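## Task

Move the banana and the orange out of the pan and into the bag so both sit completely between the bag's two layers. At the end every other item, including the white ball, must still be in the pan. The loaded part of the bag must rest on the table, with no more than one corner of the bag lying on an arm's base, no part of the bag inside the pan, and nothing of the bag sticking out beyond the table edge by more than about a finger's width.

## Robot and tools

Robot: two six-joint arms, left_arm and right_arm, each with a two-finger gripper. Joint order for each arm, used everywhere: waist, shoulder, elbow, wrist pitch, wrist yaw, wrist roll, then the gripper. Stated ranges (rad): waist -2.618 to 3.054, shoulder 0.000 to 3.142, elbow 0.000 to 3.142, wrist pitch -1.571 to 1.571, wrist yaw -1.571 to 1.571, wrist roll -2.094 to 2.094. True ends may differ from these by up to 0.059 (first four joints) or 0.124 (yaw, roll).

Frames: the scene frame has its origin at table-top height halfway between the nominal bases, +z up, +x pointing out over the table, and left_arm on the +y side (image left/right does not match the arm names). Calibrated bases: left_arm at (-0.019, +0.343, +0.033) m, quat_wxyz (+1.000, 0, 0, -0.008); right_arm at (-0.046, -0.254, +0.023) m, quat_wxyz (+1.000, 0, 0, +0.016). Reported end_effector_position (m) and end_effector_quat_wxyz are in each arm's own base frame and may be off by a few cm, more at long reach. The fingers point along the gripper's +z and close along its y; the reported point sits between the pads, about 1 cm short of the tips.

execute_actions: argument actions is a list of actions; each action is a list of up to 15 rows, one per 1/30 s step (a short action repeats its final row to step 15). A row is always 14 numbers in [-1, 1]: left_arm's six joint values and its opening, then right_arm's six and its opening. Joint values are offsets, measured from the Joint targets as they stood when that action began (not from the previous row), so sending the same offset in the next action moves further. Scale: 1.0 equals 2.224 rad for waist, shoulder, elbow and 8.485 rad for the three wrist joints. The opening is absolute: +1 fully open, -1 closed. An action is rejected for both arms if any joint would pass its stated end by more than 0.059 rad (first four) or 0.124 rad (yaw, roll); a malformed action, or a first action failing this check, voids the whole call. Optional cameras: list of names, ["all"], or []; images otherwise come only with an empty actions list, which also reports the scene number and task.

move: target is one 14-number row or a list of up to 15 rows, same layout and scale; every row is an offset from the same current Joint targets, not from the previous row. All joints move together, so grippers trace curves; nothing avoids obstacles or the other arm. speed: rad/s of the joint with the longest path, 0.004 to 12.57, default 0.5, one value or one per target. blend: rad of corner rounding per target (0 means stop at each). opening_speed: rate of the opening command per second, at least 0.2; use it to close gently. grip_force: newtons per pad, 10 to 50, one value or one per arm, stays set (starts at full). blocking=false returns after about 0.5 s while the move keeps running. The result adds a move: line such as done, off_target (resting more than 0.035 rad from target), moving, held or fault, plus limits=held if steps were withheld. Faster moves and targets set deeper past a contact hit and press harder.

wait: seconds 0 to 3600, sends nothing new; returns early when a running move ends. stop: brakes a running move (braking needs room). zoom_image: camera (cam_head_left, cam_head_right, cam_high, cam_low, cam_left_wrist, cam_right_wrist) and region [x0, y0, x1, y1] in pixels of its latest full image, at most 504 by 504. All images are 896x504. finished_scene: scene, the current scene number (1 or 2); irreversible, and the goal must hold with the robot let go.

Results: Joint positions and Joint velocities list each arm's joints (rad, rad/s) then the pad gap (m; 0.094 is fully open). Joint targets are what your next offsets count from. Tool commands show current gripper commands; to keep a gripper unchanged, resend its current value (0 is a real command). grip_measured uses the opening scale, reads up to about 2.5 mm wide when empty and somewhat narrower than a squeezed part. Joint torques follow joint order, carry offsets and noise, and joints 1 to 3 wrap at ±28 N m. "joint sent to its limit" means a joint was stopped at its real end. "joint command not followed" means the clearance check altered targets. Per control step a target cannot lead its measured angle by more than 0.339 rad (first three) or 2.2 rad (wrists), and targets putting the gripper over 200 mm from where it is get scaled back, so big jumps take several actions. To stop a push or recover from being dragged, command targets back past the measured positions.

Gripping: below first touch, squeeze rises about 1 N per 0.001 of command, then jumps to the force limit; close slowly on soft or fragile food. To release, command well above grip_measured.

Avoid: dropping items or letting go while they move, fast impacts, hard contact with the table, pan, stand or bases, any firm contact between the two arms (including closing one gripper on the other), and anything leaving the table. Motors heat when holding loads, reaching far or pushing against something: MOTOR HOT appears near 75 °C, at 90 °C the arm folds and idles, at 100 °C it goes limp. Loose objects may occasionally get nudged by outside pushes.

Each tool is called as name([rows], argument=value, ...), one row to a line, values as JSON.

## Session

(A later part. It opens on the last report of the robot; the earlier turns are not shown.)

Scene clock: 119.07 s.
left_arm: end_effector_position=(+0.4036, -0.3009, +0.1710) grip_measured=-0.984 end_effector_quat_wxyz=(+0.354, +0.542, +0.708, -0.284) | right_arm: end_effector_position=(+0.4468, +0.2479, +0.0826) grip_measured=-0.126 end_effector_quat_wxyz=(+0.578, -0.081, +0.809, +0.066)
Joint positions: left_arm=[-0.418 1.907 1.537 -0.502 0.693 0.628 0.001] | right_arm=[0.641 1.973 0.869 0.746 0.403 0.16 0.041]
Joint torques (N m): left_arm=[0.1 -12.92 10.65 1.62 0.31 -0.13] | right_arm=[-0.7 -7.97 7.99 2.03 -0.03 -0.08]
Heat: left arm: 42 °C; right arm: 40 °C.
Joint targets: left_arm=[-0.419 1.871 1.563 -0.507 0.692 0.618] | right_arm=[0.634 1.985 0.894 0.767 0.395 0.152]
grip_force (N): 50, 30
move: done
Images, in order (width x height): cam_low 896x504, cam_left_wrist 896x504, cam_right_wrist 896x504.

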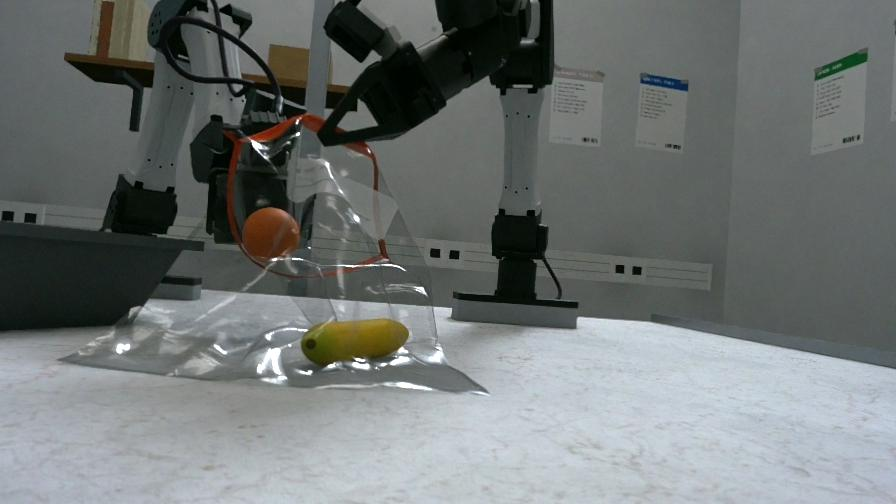

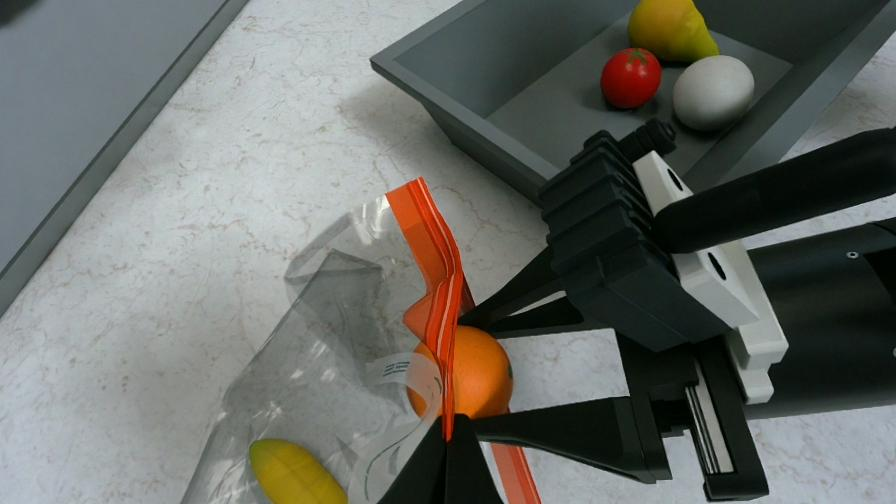

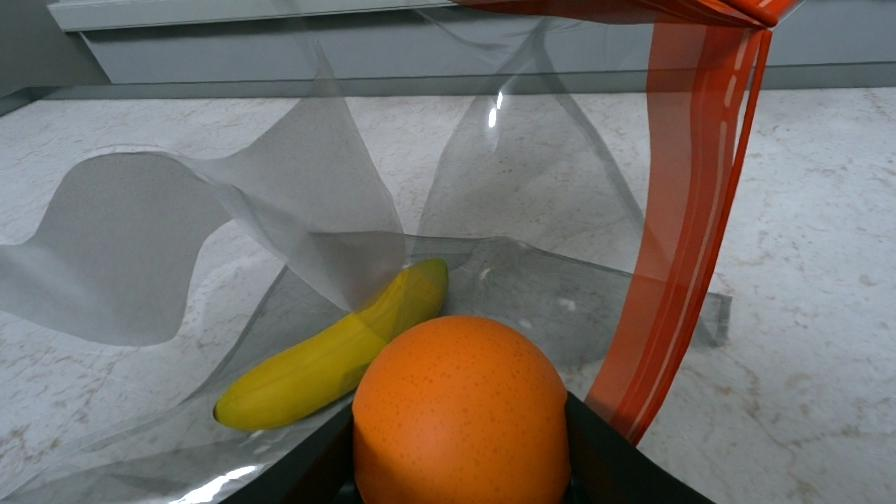

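move(target=[0,0,0,0,0,0,-1,-0.0248,0.0949,0.101,-0.005,-0.0066,-0.0011,-0.3], speed=0.15, cameras=["cam_left_wrist", "cam_low", "cam_right_wrist"])

zoom_image(camera="cam_low", region=[150, 110, 480, 330])

Scene clock: 121.53 s.
left_arm: end_effector_position=(+0.4036, -0.3009, +0.1710) grip_measured=-0.984 end_effector_quat_wxyz=(+0.354, +0.542, +0.708, -0.284) | right_arm: end_effector_position=(+0.4996, +0.2614, +0.0571) grip_measured=-0.126 end_effector_quat_wxyz=(+0.574, -0.080, +0.812, +0.070)
Joint positions: left_arm=[-0.418 1.907 1.537 -0.502 0.693 0.628 0.001] | right_arm=[0.587 2.181 1.094 0.725 0.347 0.15 0.041]
Joint torques (N m): left_arm=[0.1 -12.89 10.63 1.65 0.31 -0.13] | right_arm=[-0.8 -9.32 7.99 1.88 0.03 -0.04]
Heat: left arm: 42 °C; right arm: 40 °C.
Joint targets: left_arm=[-0.419 1.871 1.563 -0.507 0.692 0.618] | right_arm=[0.579 2.196 1.119 0.725 0.339 0.143]
grip_force (N): 50, 30
move: done
Images, in order (width x height): cam_low 896x504, cam_left_wrist 896x504, cam_right_wrist 896x504.

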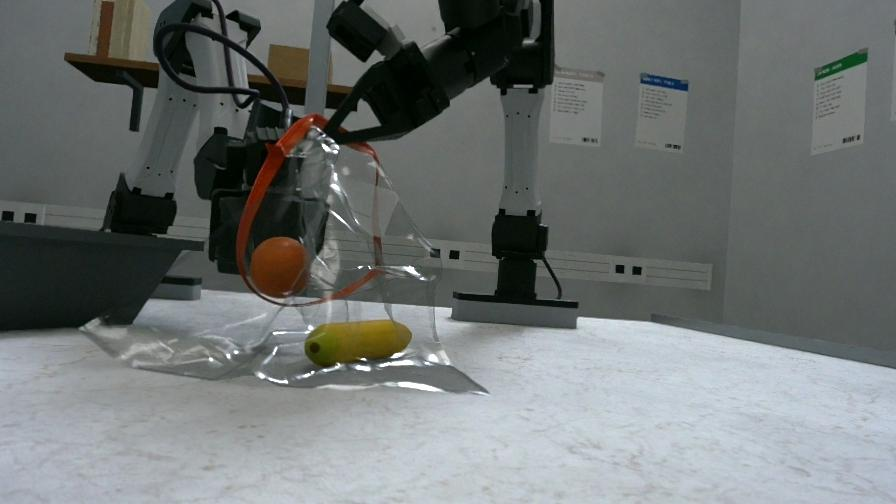

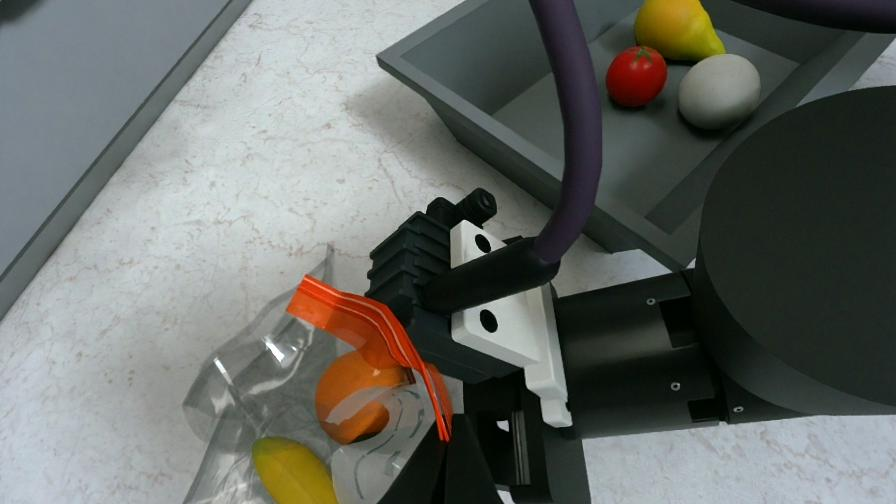

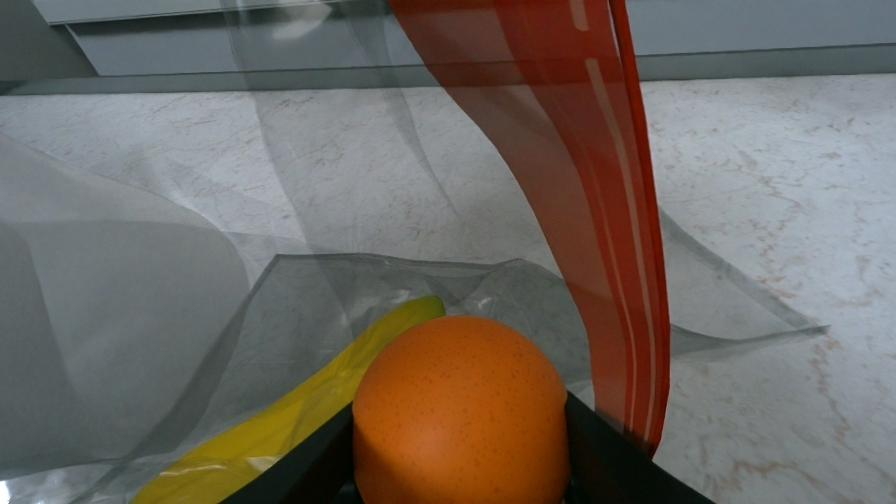

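Scaled by 1.527 from the camera's image (finer frame: 1280x720).

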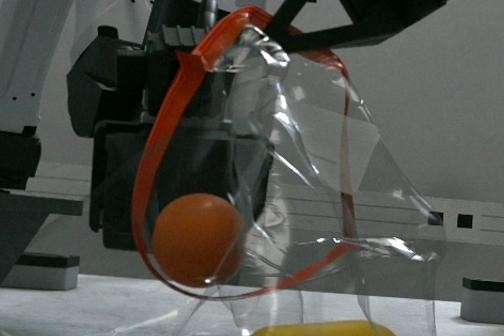

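move([
  [0,0,0,0,0,0,-1,-0.0056,0.0452,0.0316,0.0038,-0.0014,-0.0006,-0.3],
  [0,0,0,0,0,0,-1,-0.0056,0.0452,0.0316,0.0038,-0.0014,-0.0006,0.2],
], speed=0.15, opening_speed=0.35, cameras=["cam_left_wrist", "cam_low", "cam_right_wrist"])

zoom_image(camera="cam_low", region=[150, 110, 480, 330])

Scene clock: 124.63 s.
left_arm: end_effector_position=(+0.4036, -0.3009, +0.1710) grip_measured=-0.984 end_effector_quat_wxyz=(+0.354, +0.542, +0.708, -0.284) | right_arm: end_effector_position=(+0.5149, +0.2666, +0.0368) grip_measured=+0.198 end_effector_quat_wxyz=(+0.573, -0.082, +0.813, +0.070)
Joint positions: left_arm=[-0.418 1.907 1.537 -0.502 0.693 0.628 0.001] | right_arm=[0.576 2.278 1.167 0.75 0.333 0.145 0.056]
Joint torques (N m): left_arm=[0.12 -12.93 10.63 1.62 0.32 -0.12] | right_arm=[-0.94 -9.65 7.69 1.95 -0.01 -0.04]
Heat: left arm: 43 °C; right arm: 40 °C.
Joint targets: left_arm=[-0.419 1.871 1.563 -0.507 0.692 0.618] | right_arm=[0.566 2.297 1.189 0.757 0.327 0.138]
grip_force (N): 50, 30
move: done
Images, in order (width x height): cam_low 896x504, cam_left_wrist 896x504, cam_right_wrist 896x504.

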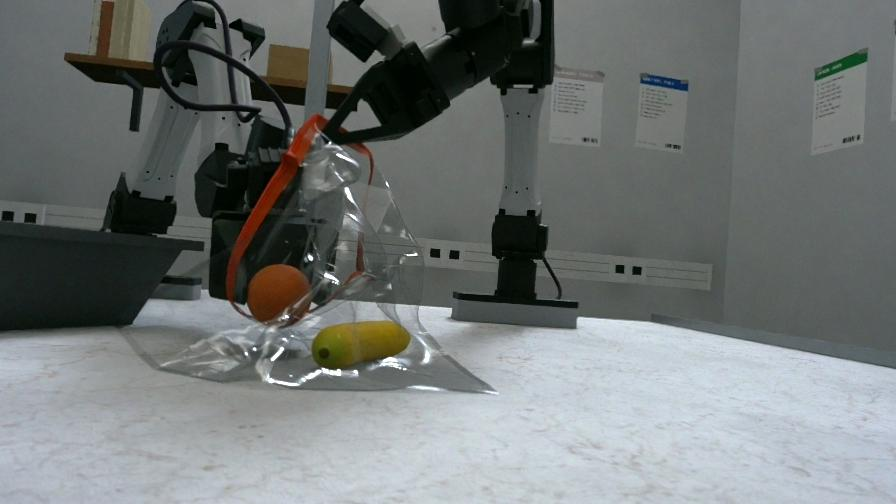

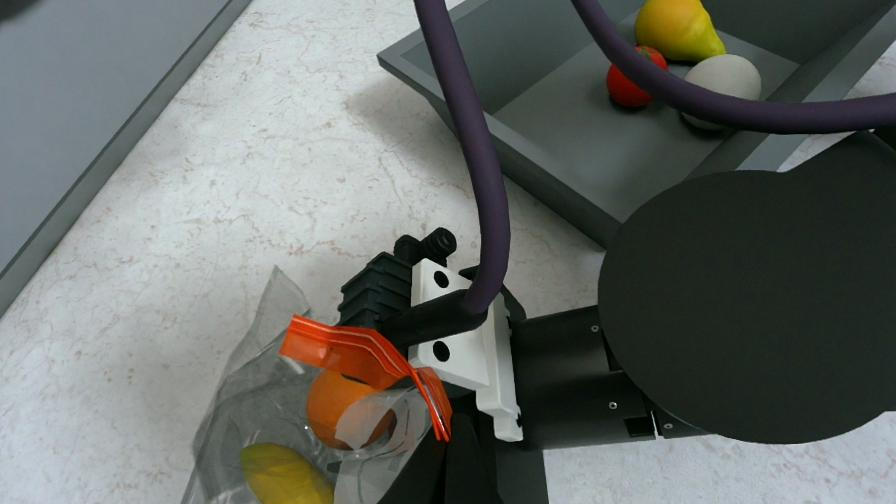

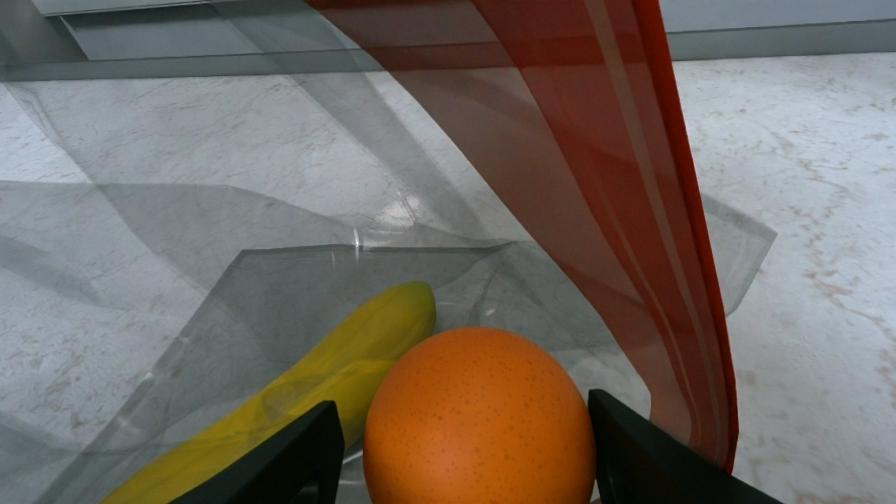

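Scaled by 1.527 from the camera's image (finer frame: 1280x720).

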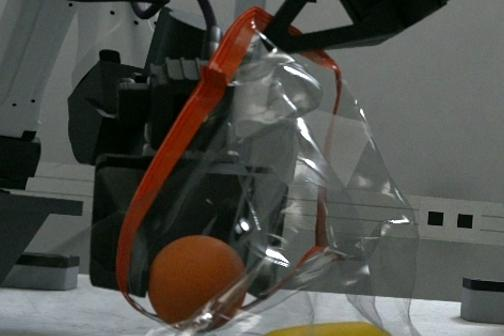

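move([
  [0,0,0,0,0,0,-1,0.0058,-0.0454,-0.0315,-0.0038,0.0014,0.0006,0.2],
  [0,0,0,0,0,0,-1,0.0306,-0.1403,-0.1326,0.0012,0.008,0.0016,0.2],
  [0,0,0,0,0,0,-1,0.0814,-0.2531,-0.1551,-0.025,0.0203,0.0073,0.2],
  [0,0,0,0,0,0,-1,0.1052,-0.3134,-0.1614,-0.0421,0.0322,0.0167,0.2],
], speed=[0.2,0.25,0.35,0.4], blend=[0.03,0.05,0.05,0], cameras=["cam_left_wrist", "cam_low", "cam_right_wrist"])

zoom_image(camera="cam_low", region=[150, 170, 480, 390])

Scene clock: 128.30 s.
left_arm: end_effector_position=(+0.4037, -0.3008, +0.1709) grip_measured=-0.984 end_effector_quat_wxyz=(+0.354, +0.542, +0.708, -0.283) | right_arm: end_effector_position=(+0.3854, +0.2545, +0.1598) grip_measured=+0.199 end_effector_quat_wxyz=(+0.579, -0.051, +0.811, +0.061)
Joint positions: left_arm=[-0.418 1.907 1.537 -0.502 0.692 0.628 0.001] | right_arm=[0.794 1.629 0.835 0.397 0.589 0.272 0.056]
Joint torques (N m): left_arm=[0.13 -12.9 10.56 1.64 0.31 -0.14] | right_arm=[0.62 -9.66 6.19 1.79 0.18 0.12]
Heat: left arm: 43 °C; right arm: 41 °C.
Joint targets: left_arm=[-0.419 1.871 1.563 -0.507 0.692 0.618] | right_arm=[0.801 1.600 0.830 0.400 0.600 0.279]
grip_force (N): 50, 30
move: done
Images, in order (width x height): cam_low 896x504, cam_left_wrist 896x504, cam_right_wrist 896x504.

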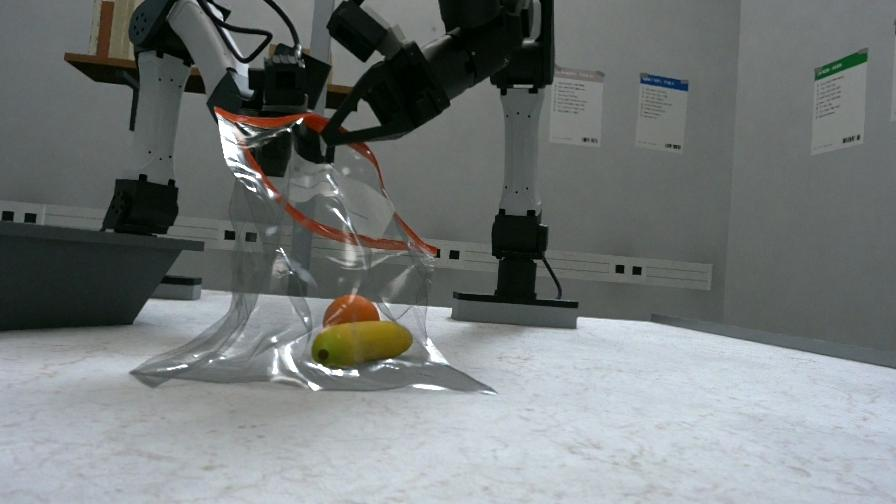

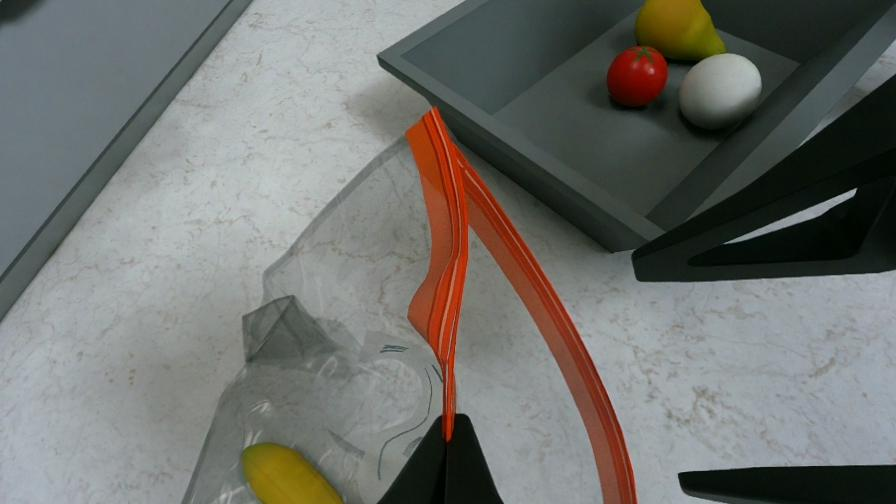

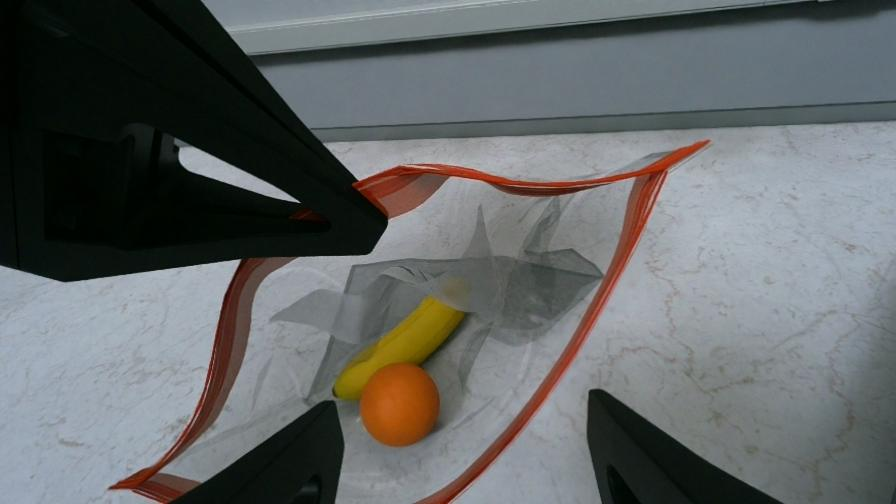

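Scaled by 1.527 from the camera's image (finer frame: 1280x720).

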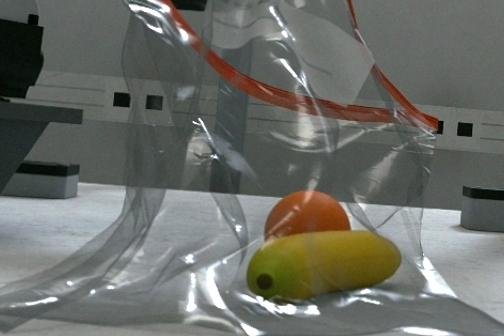

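move([
  [0,0,0,0,0,0,-1,0,-0.1124,0.009,-0.0471,0,0,0.2],
  [-0.0056,0.0125,-0.0806,0.0244,-0.001,-0.0014,-1,-0.2702,-0.1349,0.0764,-0.1061,-0.0471,-0.0211,0.2],
  [-0.0186,0.0415,-0.2688,0.0813,-0.0034,-0.0047,-1,-0.2702,-0.1349,0.0764,-0.1061,-0.0471,-0.0211,0.2],
], speed=[0.5,0.6,0.22], blend=[0.1,0.1,0], cameras=["cam_left_wrist", "cam_low", "cam_right_wrist", "cam_head_left"])

zoom_image(camera="cam_low", region=[100, 200, 560, 420])

zoom_image(camera="cam_head_left", region=[290, 170, 490, 310])

Scene clock: 134.50 s.
left_arm: end_effector_position=(+0.3568, -0.2959, +0.0402) grip_measured=-0.984 end_effector_quat_wxyz=(+0.375, +0.544, +0.694, -0.285) | right_arm: end_effector_position=(+0.3658, +0.0395, +0.1553) grip_measured=+0.199 end_effector_quat_wxyz=(+0.357, -0.009, +0.933, -0.043)
Joint positions: left_arm=[-0.454 1.947 0.974 0.174 0.681 0.59 0.001] | right_arm=[0.206 1.327 0.97 -0.503 0.209 0.108 0.056]
Joint torques (N m): left_arm=[-0.32 -7.9 5.71 1.9 0.11 -0.16] | right_arm=[-0.62 -7.25 10.07 1.49 -0.02 -0.04]
Heat: left arm: 43 °C; right arm: 40 °C.
Joint targets: left_arm=[-0.460 1.964 0.965 0.182 0.663 0.579] | right_arm=[0.200 1.300 1.000 -0.501 0.200 0.100]
grip_force (N): 50, 30
move: done
Images, in order (width x height): cam_head_left 896x504, cam_low 896x504, cam_left_wrist 896x504, cam_right_wrist 896x504.

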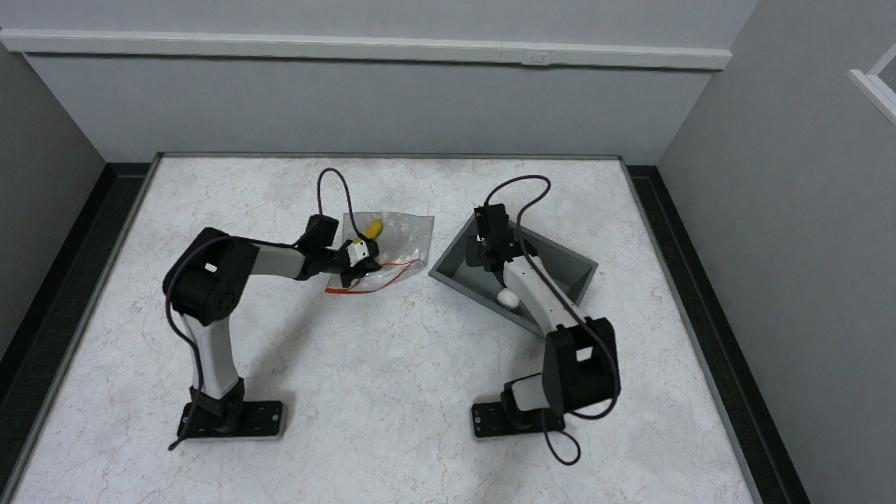

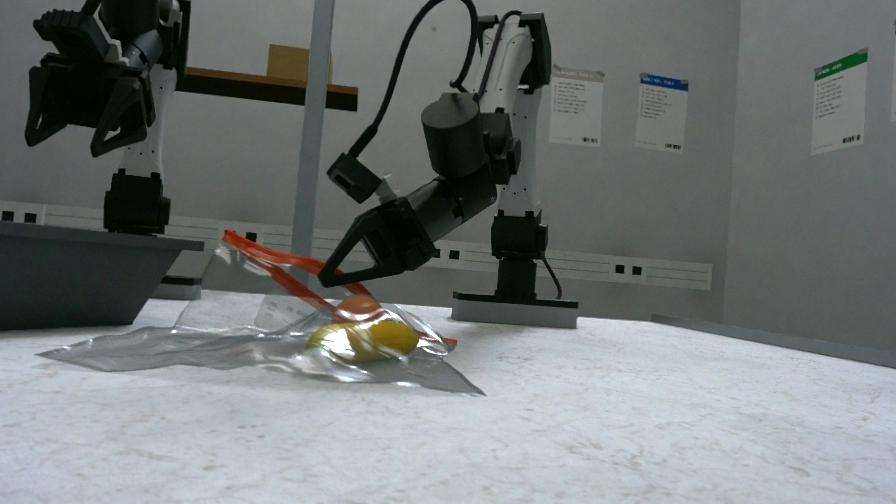

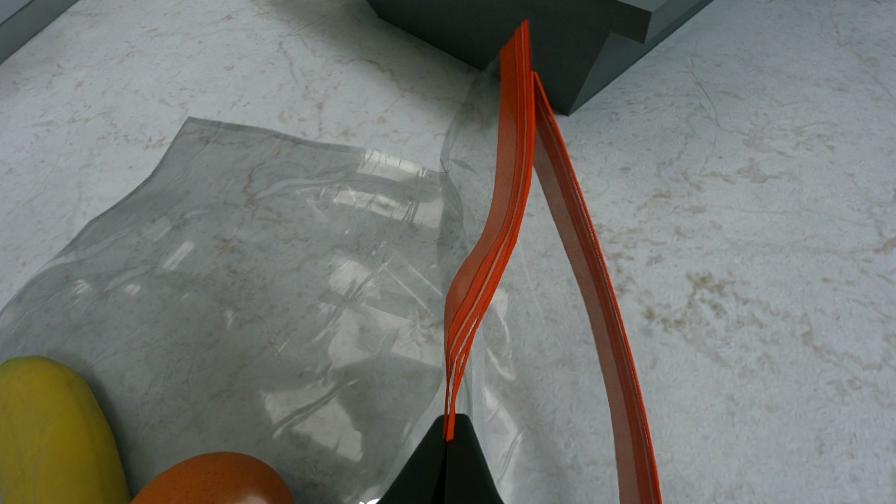

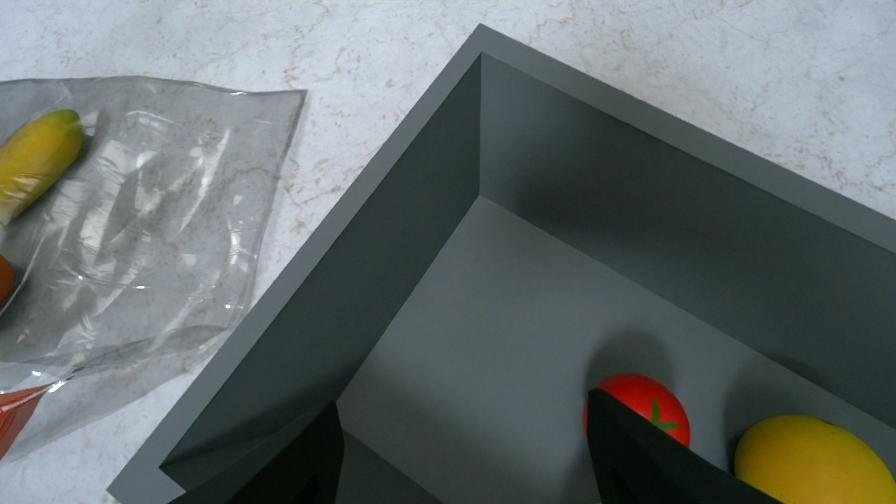

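Scaled by 1.096 from the camera's image (finer frame: 1280x720).

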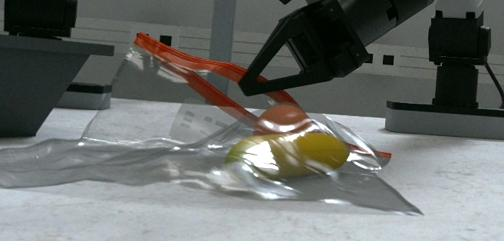

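Scaled by 2.520 from the camera's image (finer frame: 1280x720).

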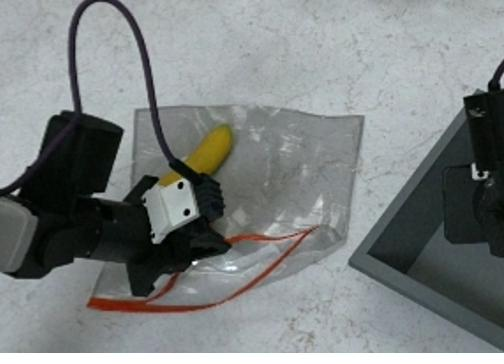

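move(target=[-0.0184,0.0059,0.0571,-0.0493,-0.0277,0.0155,-1,0,0,0,0,0,0,0.2], speed=0.22, cameras=["cam_left_wrist", "cam_low", "cam_right_wrist", "cam_head_left"])

zoom_image(camera="cam_low", region=[100, 200, 560, 420])

zoom_image(camera="cam_head_left", region=[290, 170, 490, 310])

Scene clock: 137.97 s.
left_arm: end_effector_position=(+0.3382, -0.2681, +0.0004) grip_measured=-0.984 end_effector_quat_wxyz=(+0.246, +0.576, +0.756, -0.192) | right_arm: end_effector_position=(+0.3658, +0.0395, +0.1553) grip_measured=+0.199 end_effector_quat_wxyz=(+0.357, -0.009, +0.933, -0.043)
Joint positions: left_arm=[-0.495 1.957 1.073 -0.22 0.447 0.699 0.001] | right_arm=[0.206 1.327 0.97 -0.503 0.209 0.108 0.056]
Joint velocities: left_arm=[-0.022 0.007 -0.007 -0.007 0.168 -0.037 -0.001] | right_arm=[within noise]
Joint torques (N m): left_arm=[-0.25 -7.68 8.44 1.17 0.09 0.06] | right_arm=[-0.61 -7.24 10.09 1.49 -0.01 -0.04]
Heat: left arm: 42 °C; right arm: 40 °C.
Joint targets: left_arm=[-0.501 1.977 1.092 -0.236 0.428 0.710] | right_arm=[0.200 1.300 1.000 -0.501 0.200 0.100]
grip_force (N): 50, 30
move: done
Images, in order (width x height): cam_head_left 896x504, cam_low 896x504, cam_left_wrist 896x504, cam_right_wrist 896x504.

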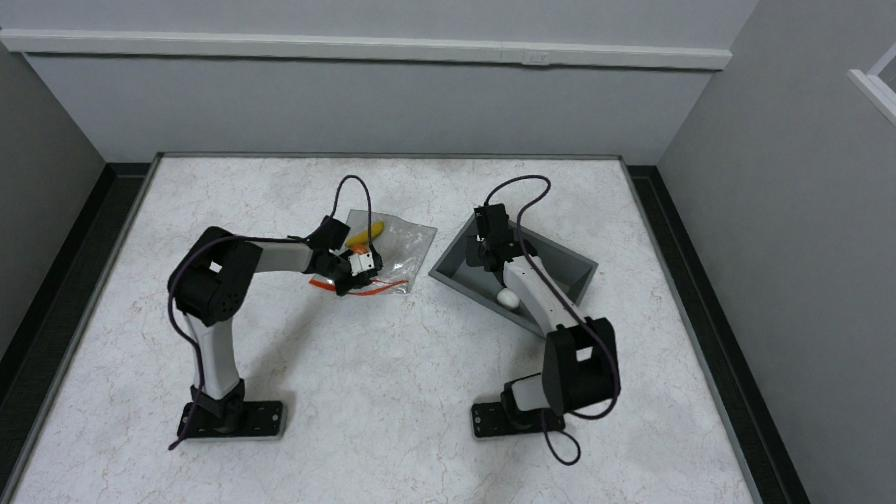

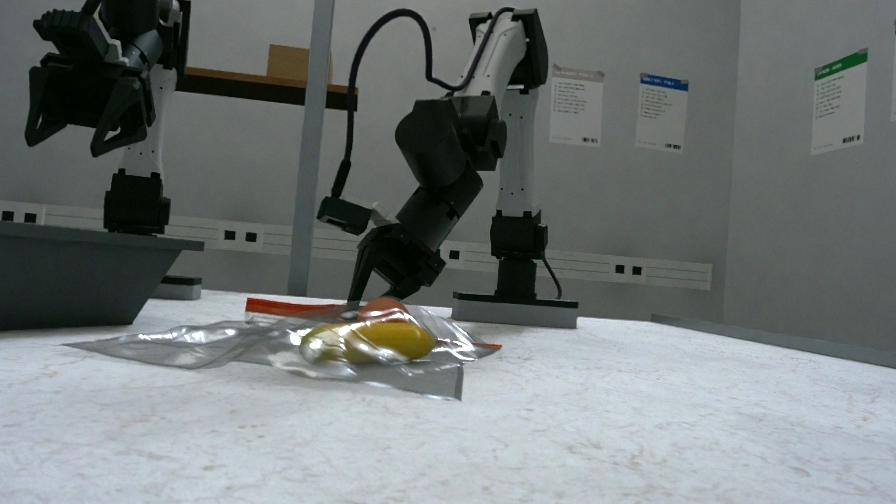

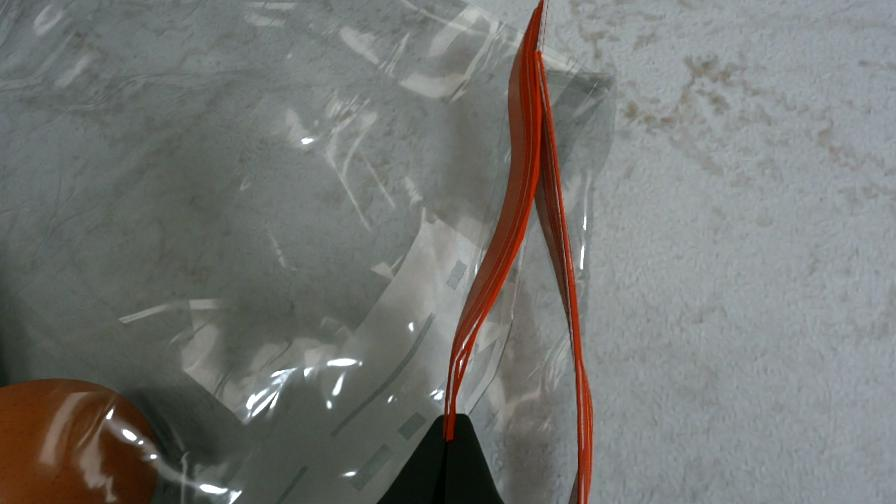

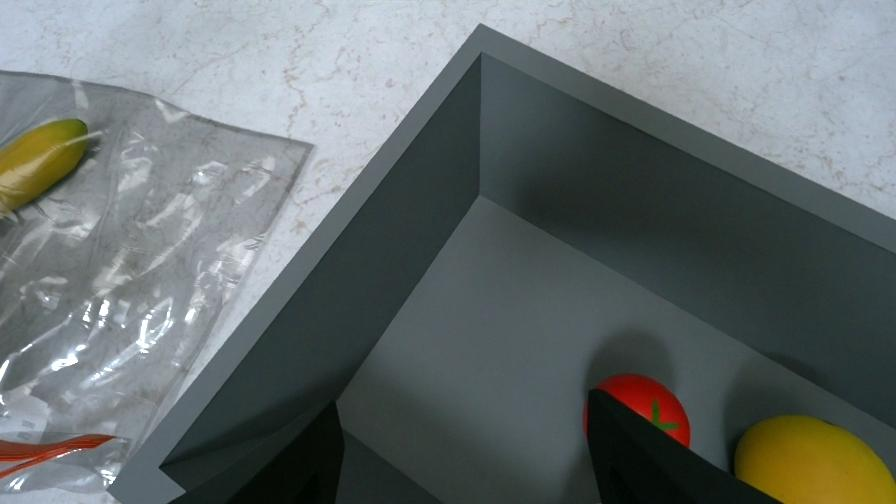

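Scaled by 1.096 from the camera's image (finer frame: 1280x720).

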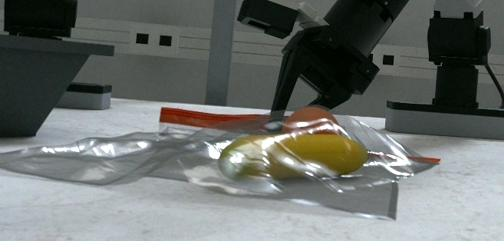

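Scaled by 2.520 from the camera's image (finer frame: 1280x720).

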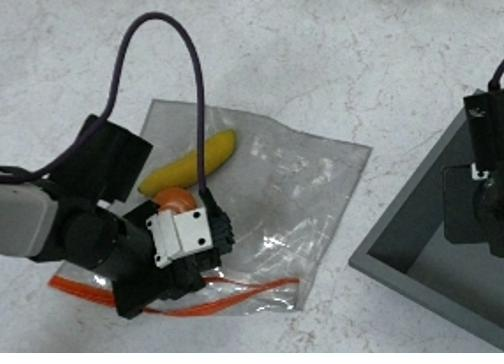

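move([
  [0,0,0,0,0,0,-0.4,0,0,0,0,0,0,0.2],
  [0,-0.0777,0.1027,-0.0473,0,0,-0.4,0,0,0,0,0,0,0.2],
], speed=0.25, opening_speed=0.8, cameras=["cam_left_wrist", "cam_low", "cam_head_left", "cam_high"])

zoom_image(camera="cam_low", region=[100, 200, 560, 420])

zoom_image(camera="cam_head_left", region=[290, 170, 490, 310])

Scene clock: 141.57 s.
left_arm: end_effector_position=(+0.3371, -0.2670, +0.0861) grip_measured=-0.402 end_effector_quat_wxyz=(+0.224, +0.574, +0.763, -0.194) | right_arm: end_effector_position=(+0.3658, +0.0395, +0.1553) grip_measured=+0.199 end_effector_quat_wxyz=(+0.357, -0.009, +0.933, -0.043)
Joint positions: left_arm=[-0.495 1.829 1.301 -0.623 0.444 0.699 0.028] | right_arm=[0.206 1.327 0.97 -0.503 0.209 0.108 0.056]
Joint torques (N m): left_arm=[-0.27 -10.88 9.43 1.11 0.11 0.05] | right_arm=[-0.61 -7.25 10.09 1.5 -0.02 -0.04]
Heat: left arm: 42 °C; right arm: 40 °C.
Joint targets: left_arm=[-0.501 1.804 1.321 -0.637 0.428 0.710] | right_arm=[0.200 1.300 1.000 -0.501 0.200 0.100]
grip_force (N): 50, 30
move: done
Images, in order (width x height): cam_head_left 896x504, cam_high 896x504, cam_low 896x504, cam_left_wrist 896x504.

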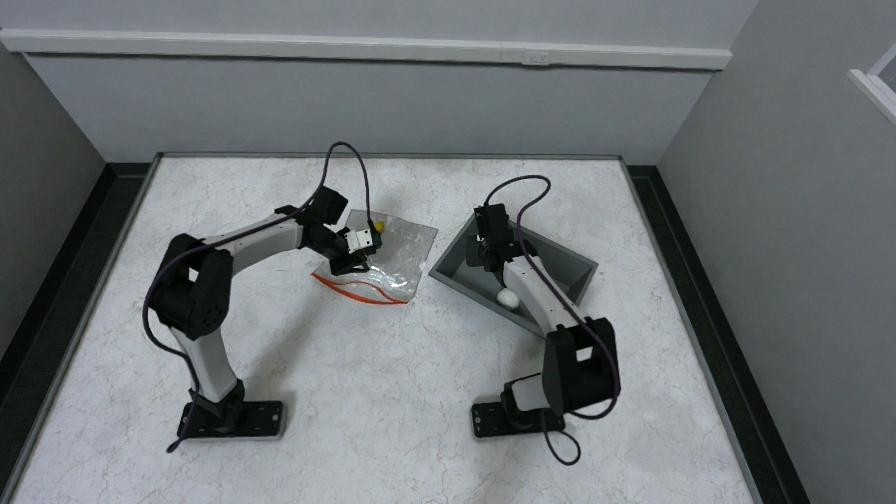

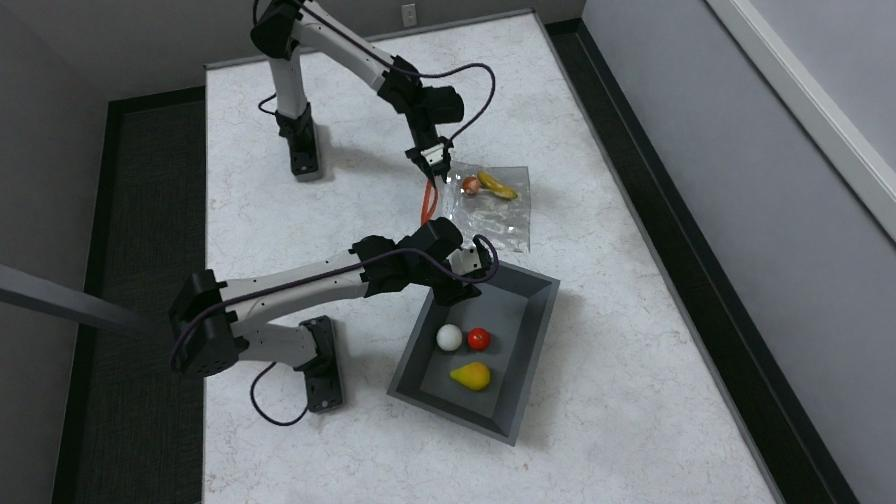

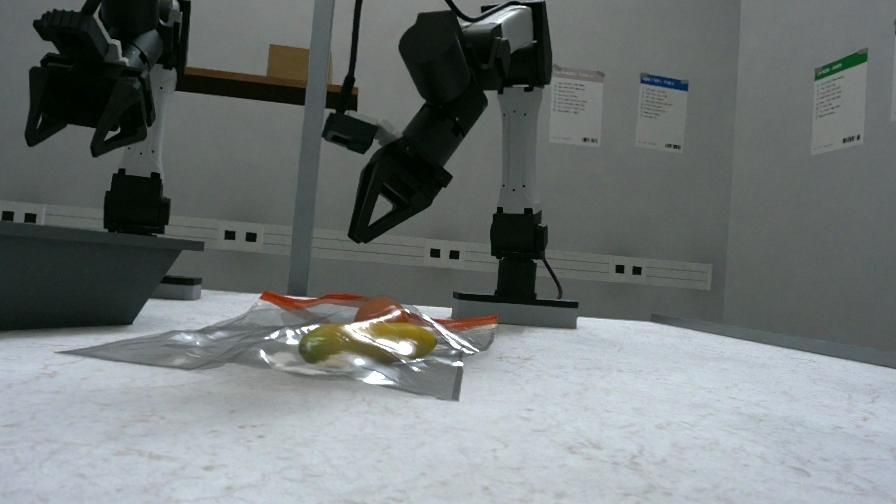

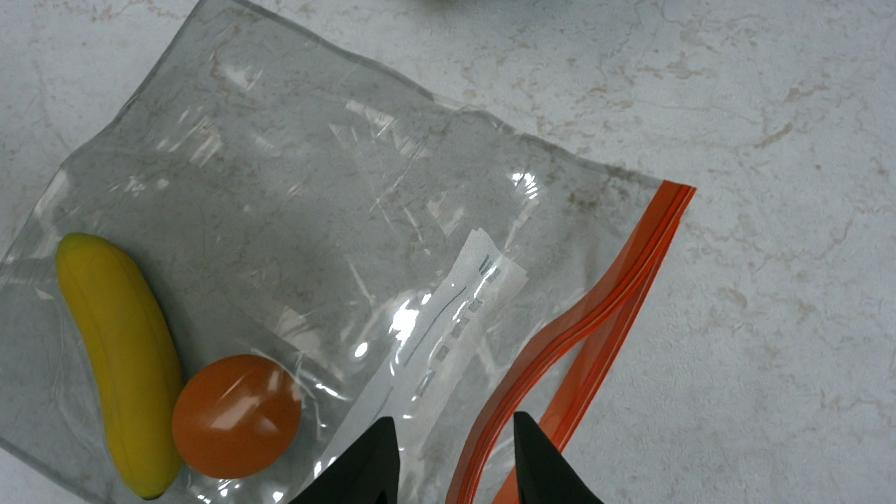

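Scaled by 1.096 from the camera's image (finer frame: 1280x720).

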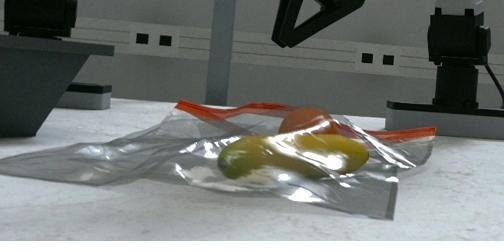

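Scaled by 2.520 from the camera's image (finer frame: 1280x720).

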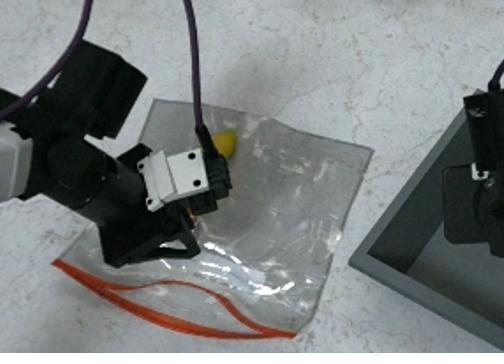

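finished_scene(scene=2)

The scene is finished: the task was done.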